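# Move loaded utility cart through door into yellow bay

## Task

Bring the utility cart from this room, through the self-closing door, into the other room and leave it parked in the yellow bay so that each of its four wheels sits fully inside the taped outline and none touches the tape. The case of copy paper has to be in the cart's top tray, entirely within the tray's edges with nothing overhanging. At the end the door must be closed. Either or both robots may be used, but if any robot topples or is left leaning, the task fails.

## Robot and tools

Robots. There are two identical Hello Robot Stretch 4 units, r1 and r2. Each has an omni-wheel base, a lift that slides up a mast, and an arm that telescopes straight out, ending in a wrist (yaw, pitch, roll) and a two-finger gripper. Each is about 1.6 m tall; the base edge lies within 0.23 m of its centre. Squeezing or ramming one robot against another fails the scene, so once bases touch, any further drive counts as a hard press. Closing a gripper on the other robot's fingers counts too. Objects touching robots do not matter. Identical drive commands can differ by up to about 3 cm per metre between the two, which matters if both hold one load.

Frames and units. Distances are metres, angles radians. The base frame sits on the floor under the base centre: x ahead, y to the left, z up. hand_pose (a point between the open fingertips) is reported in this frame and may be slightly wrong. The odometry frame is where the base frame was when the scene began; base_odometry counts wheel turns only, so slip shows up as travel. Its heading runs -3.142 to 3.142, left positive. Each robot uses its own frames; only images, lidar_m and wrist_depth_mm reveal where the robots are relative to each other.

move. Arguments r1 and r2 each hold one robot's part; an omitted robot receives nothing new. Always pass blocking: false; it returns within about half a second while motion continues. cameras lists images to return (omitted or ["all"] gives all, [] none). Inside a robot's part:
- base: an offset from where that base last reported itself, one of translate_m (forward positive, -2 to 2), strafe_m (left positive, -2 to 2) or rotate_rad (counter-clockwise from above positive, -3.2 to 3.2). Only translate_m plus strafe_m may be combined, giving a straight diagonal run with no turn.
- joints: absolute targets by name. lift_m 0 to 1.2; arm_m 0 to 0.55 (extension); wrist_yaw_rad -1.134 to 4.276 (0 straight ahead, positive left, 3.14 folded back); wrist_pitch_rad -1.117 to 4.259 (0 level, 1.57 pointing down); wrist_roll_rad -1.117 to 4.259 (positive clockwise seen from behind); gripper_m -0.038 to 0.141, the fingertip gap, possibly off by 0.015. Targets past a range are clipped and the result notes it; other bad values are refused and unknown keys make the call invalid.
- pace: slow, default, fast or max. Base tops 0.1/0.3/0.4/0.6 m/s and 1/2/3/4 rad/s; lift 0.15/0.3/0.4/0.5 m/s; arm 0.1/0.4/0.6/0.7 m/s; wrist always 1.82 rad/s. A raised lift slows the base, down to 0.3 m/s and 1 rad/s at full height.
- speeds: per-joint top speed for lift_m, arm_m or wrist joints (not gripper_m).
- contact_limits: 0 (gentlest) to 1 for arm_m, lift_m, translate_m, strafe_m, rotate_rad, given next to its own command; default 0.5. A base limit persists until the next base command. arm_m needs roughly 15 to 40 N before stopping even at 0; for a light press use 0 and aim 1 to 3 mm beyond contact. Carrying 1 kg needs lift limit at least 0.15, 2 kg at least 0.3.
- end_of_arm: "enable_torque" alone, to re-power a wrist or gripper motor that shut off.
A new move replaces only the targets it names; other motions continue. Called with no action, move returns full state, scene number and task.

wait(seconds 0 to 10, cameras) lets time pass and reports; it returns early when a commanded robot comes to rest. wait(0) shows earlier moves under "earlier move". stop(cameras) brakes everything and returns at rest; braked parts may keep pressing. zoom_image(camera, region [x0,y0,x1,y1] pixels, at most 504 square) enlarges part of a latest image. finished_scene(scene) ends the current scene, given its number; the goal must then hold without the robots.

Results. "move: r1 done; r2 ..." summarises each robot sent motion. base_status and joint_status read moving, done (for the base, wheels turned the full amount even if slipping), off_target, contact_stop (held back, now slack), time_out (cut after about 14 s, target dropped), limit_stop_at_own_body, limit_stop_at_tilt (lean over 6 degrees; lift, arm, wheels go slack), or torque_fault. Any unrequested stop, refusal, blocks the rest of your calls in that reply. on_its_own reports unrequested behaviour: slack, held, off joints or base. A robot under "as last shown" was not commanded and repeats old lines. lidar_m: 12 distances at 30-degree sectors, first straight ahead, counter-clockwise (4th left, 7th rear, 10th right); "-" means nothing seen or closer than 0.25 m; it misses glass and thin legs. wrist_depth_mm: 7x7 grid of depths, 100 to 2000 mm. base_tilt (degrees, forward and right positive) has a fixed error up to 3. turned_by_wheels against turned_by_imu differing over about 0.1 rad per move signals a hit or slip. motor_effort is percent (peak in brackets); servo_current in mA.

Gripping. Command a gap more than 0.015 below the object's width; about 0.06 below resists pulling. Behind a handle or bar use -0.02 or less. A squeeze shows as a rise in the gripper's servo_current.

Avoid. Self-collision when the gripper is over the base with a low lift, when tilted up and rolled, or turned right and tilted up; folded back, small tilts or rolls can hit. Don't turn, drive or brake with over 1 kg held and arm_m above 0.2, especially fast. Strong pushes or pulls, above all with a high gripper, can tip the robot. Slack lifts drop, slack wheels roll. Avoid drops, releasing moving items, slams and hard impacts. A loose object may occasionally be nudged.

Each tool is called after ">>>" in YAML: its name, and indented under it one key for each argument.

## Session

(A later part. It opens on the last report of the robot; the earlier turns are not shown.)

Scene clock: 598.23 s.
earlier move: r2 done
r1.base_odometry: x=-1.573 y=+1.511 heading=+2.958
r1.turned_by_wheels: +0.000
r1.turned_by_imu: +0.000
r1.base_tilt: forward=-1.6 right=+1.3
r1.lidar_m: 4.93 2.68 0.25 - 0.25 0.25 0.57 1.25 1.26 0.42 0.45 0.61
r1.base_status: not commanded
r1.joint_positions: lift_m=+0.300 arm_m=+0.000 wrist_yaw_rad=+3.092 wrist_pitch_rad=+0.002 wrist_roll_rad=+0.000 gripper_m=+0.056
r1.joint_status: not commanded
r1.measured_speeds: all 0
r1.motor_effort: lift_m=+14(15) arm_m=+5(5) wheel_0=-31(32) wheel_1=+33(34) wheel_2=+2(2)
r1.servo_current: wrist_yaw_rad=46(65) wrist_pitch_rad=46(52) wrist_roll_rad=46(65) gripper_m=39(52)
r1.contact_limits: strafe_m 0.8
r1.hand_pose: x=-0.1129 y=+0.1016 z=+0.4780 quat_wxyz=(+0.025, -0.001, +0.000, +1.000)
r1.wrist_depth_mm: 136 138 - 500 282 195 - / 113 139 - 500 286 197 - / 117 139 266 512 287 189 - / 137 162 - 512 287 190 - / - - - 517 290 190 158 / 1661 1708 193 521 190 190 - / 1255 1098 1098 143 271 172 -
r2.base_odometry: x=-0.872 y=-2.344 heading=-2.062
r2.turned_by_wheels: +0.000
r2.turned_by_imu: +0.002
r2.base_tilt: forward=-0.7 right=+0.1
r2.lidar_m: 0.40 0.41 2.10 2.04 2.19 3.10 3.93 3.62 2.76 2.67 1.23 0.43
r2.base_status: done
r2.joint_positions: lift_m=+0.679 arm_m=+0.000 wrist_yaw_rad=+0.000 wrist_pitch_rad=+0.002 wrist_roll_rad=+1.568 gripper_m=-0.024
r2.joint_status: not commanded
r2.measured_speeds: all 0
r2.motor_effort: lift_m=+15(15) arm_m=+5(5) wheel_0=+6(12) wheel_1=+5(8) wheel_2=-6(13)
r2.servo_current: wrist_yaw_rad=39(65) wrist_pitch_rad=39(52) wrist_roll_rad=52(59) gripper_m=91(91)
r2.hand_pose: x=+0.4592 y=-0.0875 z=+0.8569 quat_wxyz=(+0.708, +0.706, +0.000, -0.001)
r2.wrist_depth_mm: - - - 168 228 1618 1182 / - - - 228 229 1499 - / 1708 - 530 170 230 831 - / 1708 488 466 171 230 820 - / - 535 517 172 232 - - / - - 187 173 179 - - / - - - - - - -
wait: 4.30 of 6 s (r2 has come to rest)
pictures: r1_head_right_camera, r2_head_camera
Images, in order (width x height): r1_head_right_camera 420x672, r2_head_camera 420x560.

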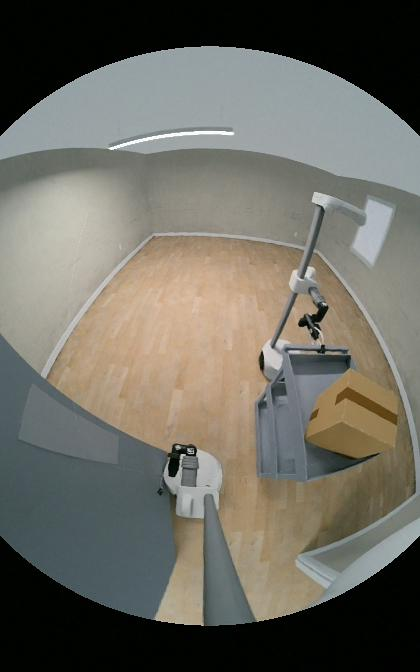

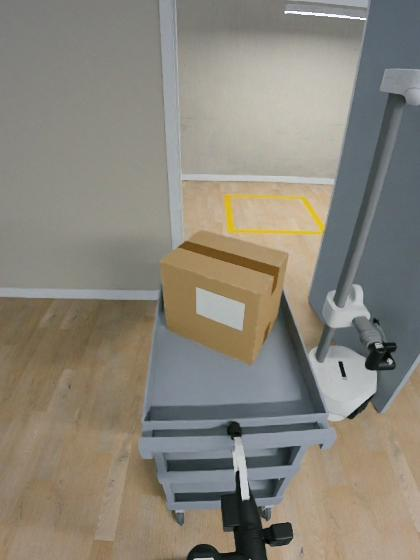

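>>> move:
  blocking: false
  r2: {"base":{"strafe_m":0.1},"pace":"slow"}
  cameras: []

>>> wait:
  seconds: 4
  cameras: ["r2_head_camera"]

>>> move:
  blocking: false
  r2: {"base":{"translate_m":0.3,"strafe_m":-0.045},"pace":"slow"}
  cameras: []

>>> wait:
  seconds: 6
  cameras: ["r2_head_camera","r1_head_right_camera"]

Scene clock: 609.37 s.
move: r2 moving
r1: as last shown
r1.lidar_m: 4.94 2.66 0.25 - 0.25 0.25 0.54 1.26 1.25 0.40 0.45 0.64
r1.motor_effort: lift_m=+14(14) arm_m=+5(5) wheel_0=-31(31) wheel_1=+33(34) wheel_2=+2(2)
r1.servo_current: wrist_yaw_rad=39(52) wrist_pitch_rad=46(46) wrist_roll_rad=52(59) gripper_m=39(46)
r1.contact_limits: strafe_m 0.8
r1.wrist_depth_mm: 136 138 - 496 283 196 - / 113 139 - 504 285 198 - / 117 139 266 508 287 189 - / 137 162 - 517 289 190 - / - - - 517 287 190 158 / 1808 1808 193 521 191 190 - / 1229 1078 1098 143 271 172 -
r2.base_odometry: x=-0.859 y=-2.351 heading=-2.063
r2.turned_by_wheels: +0.000
r2.turned_by_imu: +0.000
r2.base_tilt: forward=-0.7 right=+0.1
r2.lidar_m: 0.37 0.42 2.10 2.06 2.20 3.09 3.95 3.65 2.73 2.69 1.24 0.43
r2.base_status: strafe_m moving
r2.joint_positions: lift_m=+0.679 arm_m=+0.000 wrist_yaw_rad=-0.001 wrist_pitch_rad=+0.002 wrist_roll_rad=+1.568 gripper_m=-0.024
r2.joint_status: not commanded
r2.measured_speeds: translate_m=+0.000 strafe_m=+0.055 rotate_rad=-0.003 lift_m=+0.000 arm_m=+0.000 wrist_yaw_rad=-0.023 wrist_pitch_rad=+0.000 wrist_roll_rad=+0.000
r2.motor_effort: lift_m=+15(15) arm_m=+5(5) wheel_0=-7(12) wheel_1=+5(9) wheel_2=+0(5)
r2.servo_current: wrist_yaw_rad=52(59) wrist_pitch_rad=46(46) wrist_roll_rad=52(52) gripper_m=85(85)
r2.hand_pose: x=+0.4591 y=-0.0878 z=+0.8569 quat_wxyz=(+0.708, +0.706, +0.000, -0.001)
r2.wrist_depth_mm: - - - 171 230 1576 1205 / 1708 - - 172 231 1537 - / 1708 - 535 172 232 809 - / 1661 488 469 172 232 831 - / - 530 517 173 232 - - / - - 189 173 178 - - / - - - - - - -

Scene clock: 611.00 s.
earlier move: r2 done
r1.base_odometry: x=-1.573 y=+1.511 heading=+2.958
r1.turned_by_wheels: +0.000
r1.turned_by_imu: +0.000
r1.base_tilt: forward=-1.6 right=+1.3
r1.lidar_m: 4.94 2.69 0.25 - 0.25 0.25 0.55 1.24 1.25 0.43 0.48 0.76
r1.base_status: not commanded
r1.joint_positions: lift_m=+0.300 arm_m=+0.000 wrist_yaw_rad=+3.092 wrist_pitch_rad=+0.002 wrist_roll_rad=+0.000 gripper_m=+0.056
r1.joint_status: not commanded
r1.measured_speeds: all 0
r1.motor_effort: lift_m=+14(14) arm_m=+5(5) wheel_0=-31(31) wheel_1=+34(34) wheel_2=+2(2)
r1.servo_current: wrist_yaw_rad=52(72) wrist_pitch_rad=46(52) wrist_roll_rad=59(59) gripper_m=39(46)
r1.contact_limits: strafe_m 0.8
r1.hand_pose: x=-0.1129 y=+0.1016 z=+0.4780 quat_wxyz=(+0.025, -0.001, +0.000, +1.000)
r1.wrist_depth_mm: 136 138 - 496 283 196 - / 113 139 - 504 285 197 - / 117 140 265 504 287 189 - / 137 162 - 517 289 190 - / - - - 512 290 190 158 / 1756 1756 193 521 191 189 - / 1205 1118 1118 143 270 172 -
r2.base_odometry: x=-0.784 y=-2.391 heading=-2.063
r2.turned_by_wheels: +0.000
r2.turned_by_imu: +0.000
r2.base_tilt: forward=-0.7 right=+0.1
r2.lidar_m: 0.42 0.46 2.03 1.97 2.10 2.91 3.94 3.75 2.82 2.77 1.22 0.42
r2.base_status: done
r2.joint_positions: lift_m=+0.679 arm_m=+0.000 wrist_yaw_rad=-0.004 wrist_pitch_rad=+0.002 wrist_roll_rad=+1.568 gripper_m=-0.024
r2.joint_status: not commanded
r2.measured_speeds: all 0
r2.motor_effort: lift_m=+15(15) arm_m=+5(5) wheel_0=-5(15) wheel_1=+2(9) wheel_2=+0(5)
r2.servo_current: wrist_yaw_rad=52(65) wrist_pitch_rad=39(46) wrist_roll_rad=52(59) gripper_m=85(91)
r2.hand_pose: x=+0.4589 y=-0.0885 z=+0.8569 quat_wxyz=(+0.708, +0.706, -0.001, -0.002)
r2.wrist_depth_mm: - - - 153 210 1576 - / 1708 - 559 157 214 768 - / 1756 484 455 161 220 - - / 1756 - 488 164 225 - - / - - 559 170 231 - - / - - 184 173 180 - - / - - - - - - 496
wait: 1.63 of 4 s (r2 has come to rest)
Images, in order (width x height): r2_head_camera 420x560.

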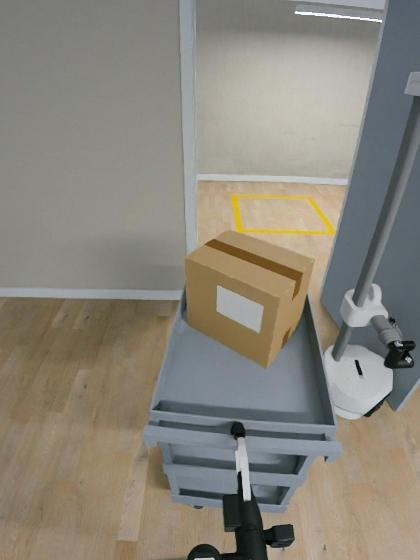

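Scene clock: 611.50 s.
move: r2 moving
r1: as last shown
r1.lidar_m: 4.94 2.66 0.25 - 0.25 0.25 0.57 1.26 1.24 0.45 0.47 0.76
r1.motor_effort: lift_m=+14(14) arm_m=+5(5) wheel_0=-31(32) wheel_1=+33(34) wheel_2=+2(2)
r1.servo_current: wrist_yaw_rad=65(65) wrist_pitch_rad=46(52) wrist_roll_rad=59(59) gripper_m=39(46)
r1.contact_limits: strafe_m 0.8
r1.wrist_depth_mm: 136 138 - 500 283 196 - / 113 139 - 504 285 198 - / 117 139 267 512 287 189 - / 137 162 - 517 289 189 - / - - - 512 290 190 158 / 1808 1756 194 517 190 190 - / 1205 1098 1138 143 271 172 -
r2.base_odometry: x=-0.791 y=-2.401 heading=-2.062
r2.turned_by_wheels: +0.000
r2.turned_by_imu: +0.000
r2.base_tilt: forward=-0.7 right=+0.1
r2.lidar_m: 0.40 0.44 2.03 1.97 2.08 2.95 3.99 3.77 2.86 2.77 1.18 0.40
r2.base_status: translate_m moving; strafe_m moving
r2.joint_positions: lift_m=+0.679 arm_m=+0.000 wrist_yaw_rad=-0.004 wrist_pitch_rad=+0.002 wrist_roll_rad=+1.568 gripper_m=-0.024
r2.joint_status: not commanded
r2.measured_speeds: translate_m=+0.050 strafe_m=-0.008 rotate_rad=+0.002 lift_m=+0.000 arm_m=+0.000 wrist_yaw_rad=+0.000 wrist_pitch_rad=+0.000 wrist_roll_rad=+0.000
r2.motor_effort: lift_m=+15(15) arm_m=+5(5) wheel_0=+6(9) wheel_1=+5(7) wheel_2=-11(14)
r2.servo_current: wrist_yaw_rad=59(59) wrist_pitch_rad=46(46) wrist_roll_rad=46(52) gripper_m=78(91)
r2.hand_pose: x=+0.4589 y=-0.0885 z=+0.8569 quat_wxyz=(+0.708, +0.706, -0.001, -0.002)
r2.wrist_depth_mm: - - - 153 208 1576 - / - - 564 157 213 768 - / 1708 484 452 160 218 - - / 1756 - 488 164 224 - - / - - 559 168 230 - - / - - 186 172 179 - - / - - - - - - 492

Scene clock: 615.30 s.
earlier move: r2 done
r1.base_odometry: x=-1.573 y=+1.511 heading=+2.958
r1.turned_by_wheels: +0.000
r1.turned_by_imu: +0.000
r1.base_tilt: forward=-1.6 right=+1.3
r1.lidar_m: 4.94 2.66 0.25 - 0.25 0.25 0.55 1.27 0.48 0.47 0.50 0.93
r1.base_status: not commanded
r1.joint_positions: lift_m=+0.300 arm_m=+0.000 wrist_yaw_rad=+3.092 wrist_pitch_rad=+0.002 wrist_roll_rad=+0.000 gripper_m=+0.056
r1.joint_status: not commanded
r1.measured_speeds: all 0
r1.motor_effort: lift_m=+14(14) arm_m=+5(5) wheel_0=-31(32) wheel_1=+34(34) wheel_2=+2(2)
r1.servo_current: wrist_yaw_rad=46(78) wrist_pitch_rad=33(52) wrist_roll_rad=39(65) gripper_m=39(46)
r1.contact_limits: strafe_m 0.8
r1.hand_pose: x=-0.1129 y=+0.1016 z=+0.4780 quat_wxyz=(+0.025, -0.001, +0.000, +1.000)
r1.wrist_depth_mm: 136 138 - 496 283 195 - / 113 139 - 508 286 197 - / 117 139 266 512 287 189 - / 137 162 - 517 289 189 - / - - - 517 289 189 158 / 1756 1808 193 521 191 190 - / 1255 1098 1118 143 270 172 -
r2.base_odometry: x=-0.965 y=-2.635 heading=-2.062
r2.turned_by_wheels: +0.000
r2.turned_by_imu: +0.002
r2.base_tilt: forward=-0.7 right=+0.0
r2.lidar_m: 0.41 0.44 2.05 2.00 2.13 3.02 - 3.73 2.82 2.74 0.92 0.44
r2.base_status: done
r2.joint_positions: lift_m=+0.679 arm_m=+0.000 wrist_yaw_rad=+0.001 wrist_pitch_rad=+0.002 wrist_roll_rad=+1.568 gripper_m=-0.024
r2.joint_status: not commanded
r2.measured_speeds: all 0
r2.motor_effort: lift_m=+15(15) arm_m=+4(5) wheel_0=+6(13) wheel_1=+5(8) wheel_2=-4(14)
r2.servo_current: wrist_yaw_rad=46(59) wrist_pitch_rad=39(46) wrist_roll_rad=46(59) gripper_m=85(91)
r2.hand_pose: x=+0.4594 y=-0.0870 z=+0.8569 quat_wxyz=(+0.708, +0.706, +0.001, +0.000)
r2.wrist_depth_mm: - - - 163 221 1708 1182 / - - - 165 222 768 - / - - 488 167 226 - - / - - 473 168 229 - - / - - 535 171 231 842 - / - - 187 173 179 - - / - - - - - - 508
wait: 3.80 of 6 s (r2 has come to rest)
pictures: r1_head_right_camera, r2_head_camera
Images, in order (width x height): r1_head_right_camera 420x672, r2_head_camera 420x560.

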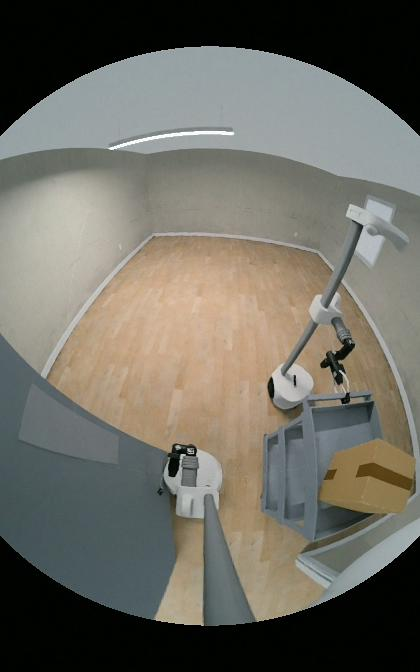

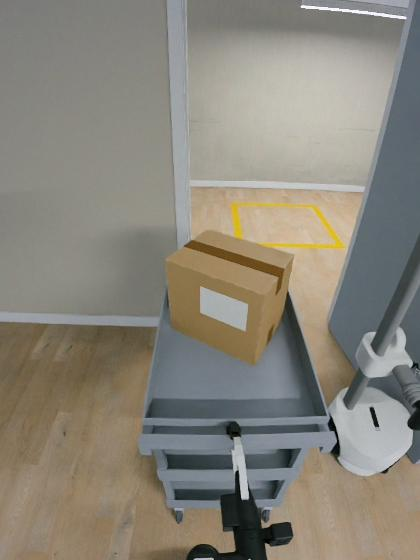

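>>> move:
  blocking: false
  r2: {"base":{"translate_m":-0.3,"strafe_m":0.12},"pace":"slow"}
  cameras: []

>>> wait:
  seconds: 5
  cameras: ["r2_head_camera"]

Scene clock: 635.63 s.
move: r2 moving
r1: as last shown
r1.lidar_m: 4.93 2.67 0.25 - 0.25 0.25 0.55 1.25 0.47 0.46 0.50 0.94
r1.motor_effort: lift_m=+14(14) arm_m=+5(5) wheel_0=-31(31) wheel_1=+34(34) wheel_2=+2(2)
r1.servo_current: wrist_yaw_rad=52(65) wrist_pitch_rad=46(46) wrist_roll_rad=46(52) gripper_m=46(46)
r1.contact_limits: strafe_m 0.8
r1.wrist_depth_mm: 136 139 - 500 283 196 - / 113 139 - 504 286 198 - / 116 140 266 512 287 189 - / 137 162 - 508 289 190 - / - - - 521 289 190 158 / 1756 1756 193 525 191 190 - / 1255 1118 1118 143 270 172 -
r2.base_odometry: x=-0.955 y=-2.626 heading=-2.062
r2.turned_by_wheels: +0.000
r2.turned_by_imu: +0.000
r2.base_tilt: forward=-0.7 right=+0.1
r2.lidar_m: 0.40 0.41 2.05 1.98 2.12 3.01 - 3.75 2.81 2.76 0.94 0.43
r2.base_status: translate_m moving; strafe_m moving
r2.joint_positions: lift_m=+0.679 arm_m=+0.000 wrist_yaw_rad=+0.002 wrist_pitch_rad=+0.002 wrist_roll_rad=+1.568 gripper_m=-0.024
r2.joint_status: not commanded
r2.measured_speeds: translate_m=-0.047 strafe_m=+0.019 rotate_rad=+0.000 lift_m=+0.000 arm_m=+0.000 wrist_yaw_rad=+0.000 wrist_pitch_rad=+0.000 wrist_roll_rad=+0.000
r2.motor_effort: lift_m=+15(15) arm_m=+4(5) wheel_0=-7(7) wheel_1=-5(6) wheel_2=+10(12)
r2.servo_current: wrist_yaw_rad=65(65) wrist_pitch_rad=39(46) wrist_roll_rad=46(59) gripper_m=78(91)
r2.hand_pose: x=+0.4594 y=-0.0869 z=+0.8569 quat_wxyz=(+0.708, +0.706, +0.001, +0.000)
r2.wrist_depth_mm: - - - 163 220 1661 1160 / - - - 164 224 768 - / - - 488 167 226 - - / - - 477 169 229 - - / - - 535 171 231 - - / - - 187 174 179 - - / - - - - - - 500

Scene clock: 639.57 s.
earlier move: r2 done
r1.base_odometry: x=-1.573 y=+1.511 heading=+2.958
r1.turned_by_wheels: +0.000
r1.turned_by_imu: +0.000
r1.base_tilt: forward=-1.6 right=+1.3
r1.lidar_m: 4.94 2.66 0.25 - 0.25 0.25 0.55 1.23 1.25 0.51 0.56 0.87
r1.base_status: not commanded
r1.joint_positions: lift_m=+0.300 arm_m=+0.000 wrist_yaw_rad=+3.092 wrist_pitch_rad=+0.002 wrist_roll_rad=+0.000 gripper_m=+0.056
r1.joint_status: not commanded
r1.measured_speeds: all 0
r1.motor_effort: lift_m=+14(14) arm_m=+5(5) wheel_0=-31(32) wheel_1=+33(34) wheel_2=+2(2)
r1.servo_current: wrist_yaw_rad=46(72) wrist_pitch_rad=46(52) wrist_roll_rad=39(65) gripper_m=46(52)
r1.contact_limits: strafe_m 0.8
r1.hand_pose: x=-0.1129 y=+0.1016 z=+0.4780 quat_wxyz=(+0.025, -0.001, +0.000, +1.000)
r1.wrist_depth_mm: 136 138 - 500 283 196 - / 113 139 - 500 286 198 - / 116 139 268 512 286 189 - / 137 162 - 508 289 190 - / - - - 521 289 190 158 / 1756 1756 193 525 191 190 - / 1255 1118 1118 143 270 172 -
r2.base_odometry: x=-0.717 y=-2.427 heading=-2.062
r2.turned_by_wheels: +0.000
r2.turned_by_imu: +0.000
r2.base_tilt: forward=-0.6 right=+0.0
r2.lidar_m: 0.41 0.46 1.94 1.90 2.00 2.90 3.95 3.82 2.91 2.83 1.24 0.41
r2.base_status: done
r2.joint_positions: lift_m=+0.679 arm_m=+0.000 wrist_yaw_rad=+0.001 wrist_pitch_rad=+0.002 wrist_roll_rad=+1.568 gripper_m=-0.024
r2.joint_status: not commanded
r2.measured_speeds: all 0
r2.motor_effort: lift_m=+15(15) arm_m=+5(5) wheel_0=-2(11) wheel_1=-6(9) wheel_2=+8(13)
r2.servo_current: wrist_yaw_rad=52(65) wrist_pitch_rad=39(52) wrist_roll_rad=52(65) gripper_m=78(91)
r2.hand_pose: x=+0.4593 y=-0.0871 z=+0.8569 quat_wxyz=(+0.708, +0.706, +0.001, +0.000)
r2.wrist_depth_mm: - - - 150 205 1499 - / 1708 - 539 154 211 788 - / 1708 473 449 158 217 - - / - 512 492 162 224 - - / - - 580 168 231 - - / - - 185 173 180 - - / - - - - - - 488
wait: 3.93 of 5 s (r2 has come to rest)
Images, in order (width x height): r2_head_camera 420x560.

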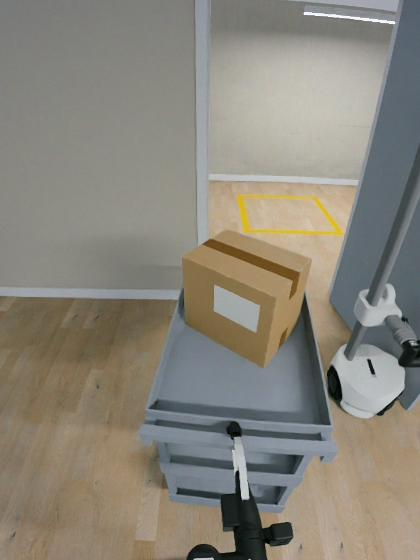

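>>> move:
  blocking: false
  r2: {"base":{"strafe_m":0.05},"pace":"slow"}
  cameras: []

>>> wait:
  seconds: 3
  cameras: []

>>> move:
  blocking: false
  r2: {"base":{"translate_m":0.3,"strafe_m":-0.06},"pace":"slow"}
  cameras: []

>>> wait:
  seconds: 5
  cameras: ["r2_head_camera","r1_head_right_camera"]

Scene clock: 648.87 s.
move: r2 moving
r1: as last shown
r1.lidar_m: 4.95 2.66 0.25 - 0.25 0.25 0.52 1.25 1.28 0.52 0.55 0.88
r1.motor_effort: lift_m=+14(14) arm_m=+5(5) wheel_0=-31(31) wheel_1=+33(34) wheel_2=+2(2)
r1.servo_current: wrist_yaw_rad=33(59) wrist_pitch_rad=46(46) wrist_roll_rad=72(72) gripper_m=46(52)
r1.contact_limits: strafe_m 0.8
r1.wrist_depth_mm: 136 138 - 504 282 196 - / 113 139 - 504 285 198 - / 117 139 266 508 287 189 - / 136 162 - 512 290 189 - / - - - 517 290 190 158 / 1756 1756 194 521 191 189 - / 1255 1098 1098 143 270 172 -
r2.base_odometry: x=-0.705 y=-2.434 heading=-2.062
r2.turned_by_wheels: +0.000
r2.turned_by_imu: +0.000
r2.base_tilt: forward=-0.7 right=+0.1
r2.lidar_m: 0.40 0.46 1.96 1.88 1.98 2.86 3.92 3.89 2.93 2.84 1.23 0.41
r2.base_status: strafe_m moving
r2.joint_positions: lift_m=+0.679 arm_m=+0.000 wrist_yaw_rad=+0.000 wrist_pitch_rad=+0.002 wrist_roll_rad=+1.568 gripper_m=-0.024
r2.joint_status: not commanded
r2.measured_speeds: translate_m=+0.000 strafe_m=+0.056 rotate_rad=-0.001 lift_m=+0.000 arm_m=+0.000 wrist_yaw_rad=-0.024 wrist_pitch_rad=+0.000 wrist_roll_rad=+0.000
r2.motor_effort: lift_m=+15(15) arm_m=+4(5) wheel_0=-6(14) wheel_1=+7(7) wheel_2=+0(6)
r2.servo_current: wrist_yaw_rad=39(52) wrist_pitch_rad=33(39) wrist_roll_rad=39(52) gripper_m=78(91)
r2.hand_pose: x=+0.4592 y=-0.0875 z=+0.8569 quat_wxyz=(+0.708, +0.706, +0.000, -0.001)
r2.wrist_depth_mm: - - - 152 208 1618 - / 1661 - 554 156 213 768 - / 1756 484 455 160 218 - - / - 517 488 163 224 - - / - - 564 169 230 - - / - - 184 173 180 - - / - - - - - - 488

Scene clock: 649.97 s.
earlier move: r2 done
r1.base_odometry: x=-1.573 y=+1.511 heading=+2.958
r1.turned_by_wheels: +0.000
r1.turned_by_imu: +0.000
r1.base_tilt: forward=-1.6 right=+1.3
r1.lidar_m: 4.94 2.65 0.25 - 0.25 0.25 0.56 1.27 1.25 0.51 0.57 0.96
r1.base_status: not commanded
r1.joint_positions: lift_m=+0.300 arm_m=+0.000 wrist_yaw_rad=+3.092 wrist_pitch_rad=+0.002 wrist_roll_rad=+0.000 gripper_m=+0.056
r1.joint_status: not commanded
r1.measured_speeds: all 0
r1.motor_effort: lift_m=+14(14) arm_m=+5(5) wheel_0=-31(31) wheel_1=+34(34) wheel_2=+2(3)
r1.servo_current: wrist_yaw_rad=46(72) wrist_pitch_rad=46(52) wrist_roll_rad=59(72) gripper_m=46(52)
r1.contact_limits: strafe_m 0.8
r1.hand_pose: x=-0.1129 y=+0.1016 z=+0.4780 quat_wxyz=(+0.025, -0.001, +0.000, +1.000)
r1.wrist_depth_mm: 136 138 - 496 282 196 - / 113 139 - 504 286 198 - / 117 140 266 504 287 189 - / 137 162 - 512 289 190 - / - - - 512 290 190 158 / 1708 1808 194 525 191 190 - / 1255 1078 1118 143 271 172 -
r2.base_odometry: x=-0.673 y=-2.451 heading=-2.062
r2.turned_by_wheels: +0.000
r2.turned_by_imu: +0.000
r2.base_tilt: forward=-0.7 right=+0.1
r2.lidar_m: 0.41 0.44 1.89 1.83 1.96 2.81 3.95 3.91 2.97 2.89 1.26 0.42
r2.base_status: done
r2.joint_positions: lift_m=+0.679 arm_m=+0.000 wrist_yaw_rad=-0.004 wrist_pitch_rad=+0.002 wrist_roll_rad=+1.568 gripper_m=-0.024
r2.joint_status: not commanded
r2.measured_speeds: all 0
r2.motor_effort: lift_m=+15(15) arm_m=+5(5) wheel_0=-5(14) wheel_1=+3(9) wheel_2=+0(6)
r2.servo_current: wrist_yaw_rad=46(59) wrist_pitch_rad=33(46) wrist_roll_rad=52(59) gripper_m=78(91)
r2.hand_pose: x=+0.4589 y=-0.0886 z=+0.8569 quat_wxyz=(+0.708, +0.706, -0.001, -0.002)
r2.wrist_depth_mm: 1661 - - 147 201 1499 - / 1708 - 517 151 207 768 - / 1756 459 449 155 215 - - / - 525 500 160 222 - - / - - 591 167 230 - - / - - 182 172 180 1661 - / - - - - - - 473
wait: 1.10 of 3 s (r2 has come to rest)

Scene clock: 650.47 s.
move: r2 moving
r1: as last shown
r1.lidar_m: 4.95 2.67 0.25 - 0.25 0.25 0.57 1.27 1.27 0.53 0.57 0.99
r1.motor_effort: lift_m=+14(14) arm_m=+5(5) wheel_0=-31(31) wheel_1=+33(34) wheel_2=+2(2)
r1.servo_current: wrist_yaw_rad=39(65) wrist_pitch_rad=39(46) wrist_roll_rad=46(59) gripper_m=39(46)
r1.contact_limits: strafe_m 0.8
r1.wrist_depth_mm: 136 138 - 496 283 196 - / 113 139 - 504 285 198 - / 117 139 266 504 286 189 - / 137 162 - 517 290 190 - / - - - 517 290 190 158 / 1756 1808 193 517 191 190 - / 1229 1098 1118 143 271 172 -
r2.base_odometry: x=-0.681 y=-2.460 heading=-2.062
r2.turned_by_wheels: +0.000
r2.turned_by_imu: +0.000
r2.base_tilt: forward=-0.7 right=+0.0
r2.lidar_m: 0.39 0.46 1.90 1.85 1.98 2.79 3.92 3.90 2.97 2.89 1.22 0.40
r2.base_status: translate_m moving; strafe_m moving
r2.joint_positions: lift_m=+0.679 arm_m=+0.000 wrist_yaw_rad=-0.004 wrist_pitch_rad=+0.002 wrist_roll_rad=+1.568 gripper_m=-0.024
r2.joint_status: not commanded
r2.measured_speeds: translate_m=+0.049 strafe_m=-0.010 rotate_rad=-0.001 lift_m=+0.000 arm_m=+0.000 wrist_yaw_rad=+0.000 wrist_pitch_rad=+0.000 wrist_roll_rad=+0.000
r2.motor_effort: lift_m=+15(15) arm_m=+5(5) wheel_0=+6(11) wheel_1=+6(6) wheel_2=-12(15)
r2.servo_current: wrist_yaw_rad=46(59) wrist_pitch_rad=39(46) wrist_roll_rad=52(52) gripper_m=85(91)
r2.hand_pose: x=+0.4589 y=-0.0886 z=+0.8569 quat_wxyz=(+0.708, +0.706, -0.001, -0.002)
r2.wrist_depth_mm: - - - 145 199 699 - / - - 508 150 206 778 - / 1708 459 445 154 213 - - / 1708 530 500 159 220 - - / - - 580 166 229 - - / - - 183 172 180 1708 - / - - - - - - 469

Scene clock: 654.30 s.
earlier move: r2 done
r1.base_odometry: x=-1.573 y=+1.511 heading=+2.958
r1.turned_by_wheels: +0.000
r1.turned_by_imu: +0.000
r1.base_tilt: forward=-1.6 right=+1.3
r1.lidar_m: 4.93 2.65 0.25 - 0.25 0.25 0.55 1.27 0.44 0.46 0.57 1.06
r1.base_status: not commanded
r1.joint_positions: lift_m=+0.300 arm_m=+0.000 wrist_yaw_rad=+3.092 wrist_pitch_rad=+0.002 wrist_roll_rad=+0.000 gripper_m=+0.056
r1.joint_status: not commanded
r1.measured_speeds: all 0
r1.motor_effort: lift_m=+14(14) arm_m=+5(5) wheel_0=-31(31) wheel_1=+34(34) wheel_2=+2(2)
r1.servo_current: wrist_yaw_rad=52(78) wrist_pitch_rad=39(52) wrist_roll_rad=39(72) gripper_m=46(52)
r1.contact_limits: strafe_m 0.8
r1.hand_pose: x=-0.1129 y=+0.1016 z=+0.4780 quat_wxyz=(+0.025, -0.001, +0.000, +1.000)
r1.wrist_depth_mm: 136 138 - 496 283 196 - / 113 139 - 504 286 198 - / 117 139 266 512 287 189 - / 137 162 - 512 289 190 - / - - - 517 289 190 158 / 1756 1808 194 521 191 190 - / 1255 1098 1118 143 268 172 -
r2.base_odometry: x=-0.868 y=-2.687 heading=-2.062
r2.turned_by_wheels: +0.000
r2.turned_by_imu: +0.002
r2.base_tilt: forward=-0.7 right=+0.1
r2.lidar_m: 0.44 0.54 1.94 1.88 2.02 2.85 - 3.87 2.92 2.85 0.99 0.41
r2.base_status: done
r2.joint_positions: lift_m=+0.679 arm_m=+0.000 wrist_yaw_rad=+0.001 wrist_pitch_rad=+0.002 wrist_roll_rad=+1.568 gripper_m=-0.024
r2.joint_status: not commanded
r2.measured_speeds: all 0
r2.motor_effort: lift_m=+15(15) arm_m=+5(5) wheel_0=+7(13) wheel_1=+5(8) wheel_2=-5(15)
r2.servo_current: wrist_yaw_rad=52(65) wrist_pitch_rad=39(46) wrist_roll_rad=39(59) gripper_m=85(91)
r2.hand_pose: x=+0.4593 y=-0.0872 z=+0.8569 quat_wxyz=(+0.708, +0.706, +0.001, +0.000)
r2.wrist_depth_mm: - - 535 132 183 - - / - 462 442 136 193 768 - / - 459 449 143 206 - - / - - 525 152 214 - - / - - 627 161 227 - - / - - 183 169 179 1397 504 / - - - - - - 462
wait: 3.83 of 5 s (r2 has come to rest)
pictures: r1_head_right_camera, r2_head_camera
Images, in order (width x height): r1_head_right_camera 420x672, r2_head_camera 420x560.

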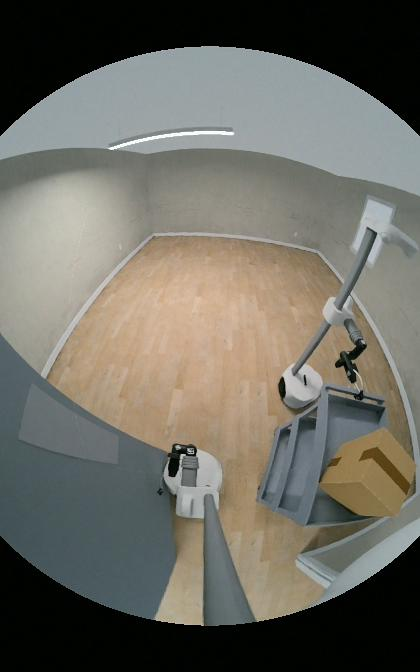

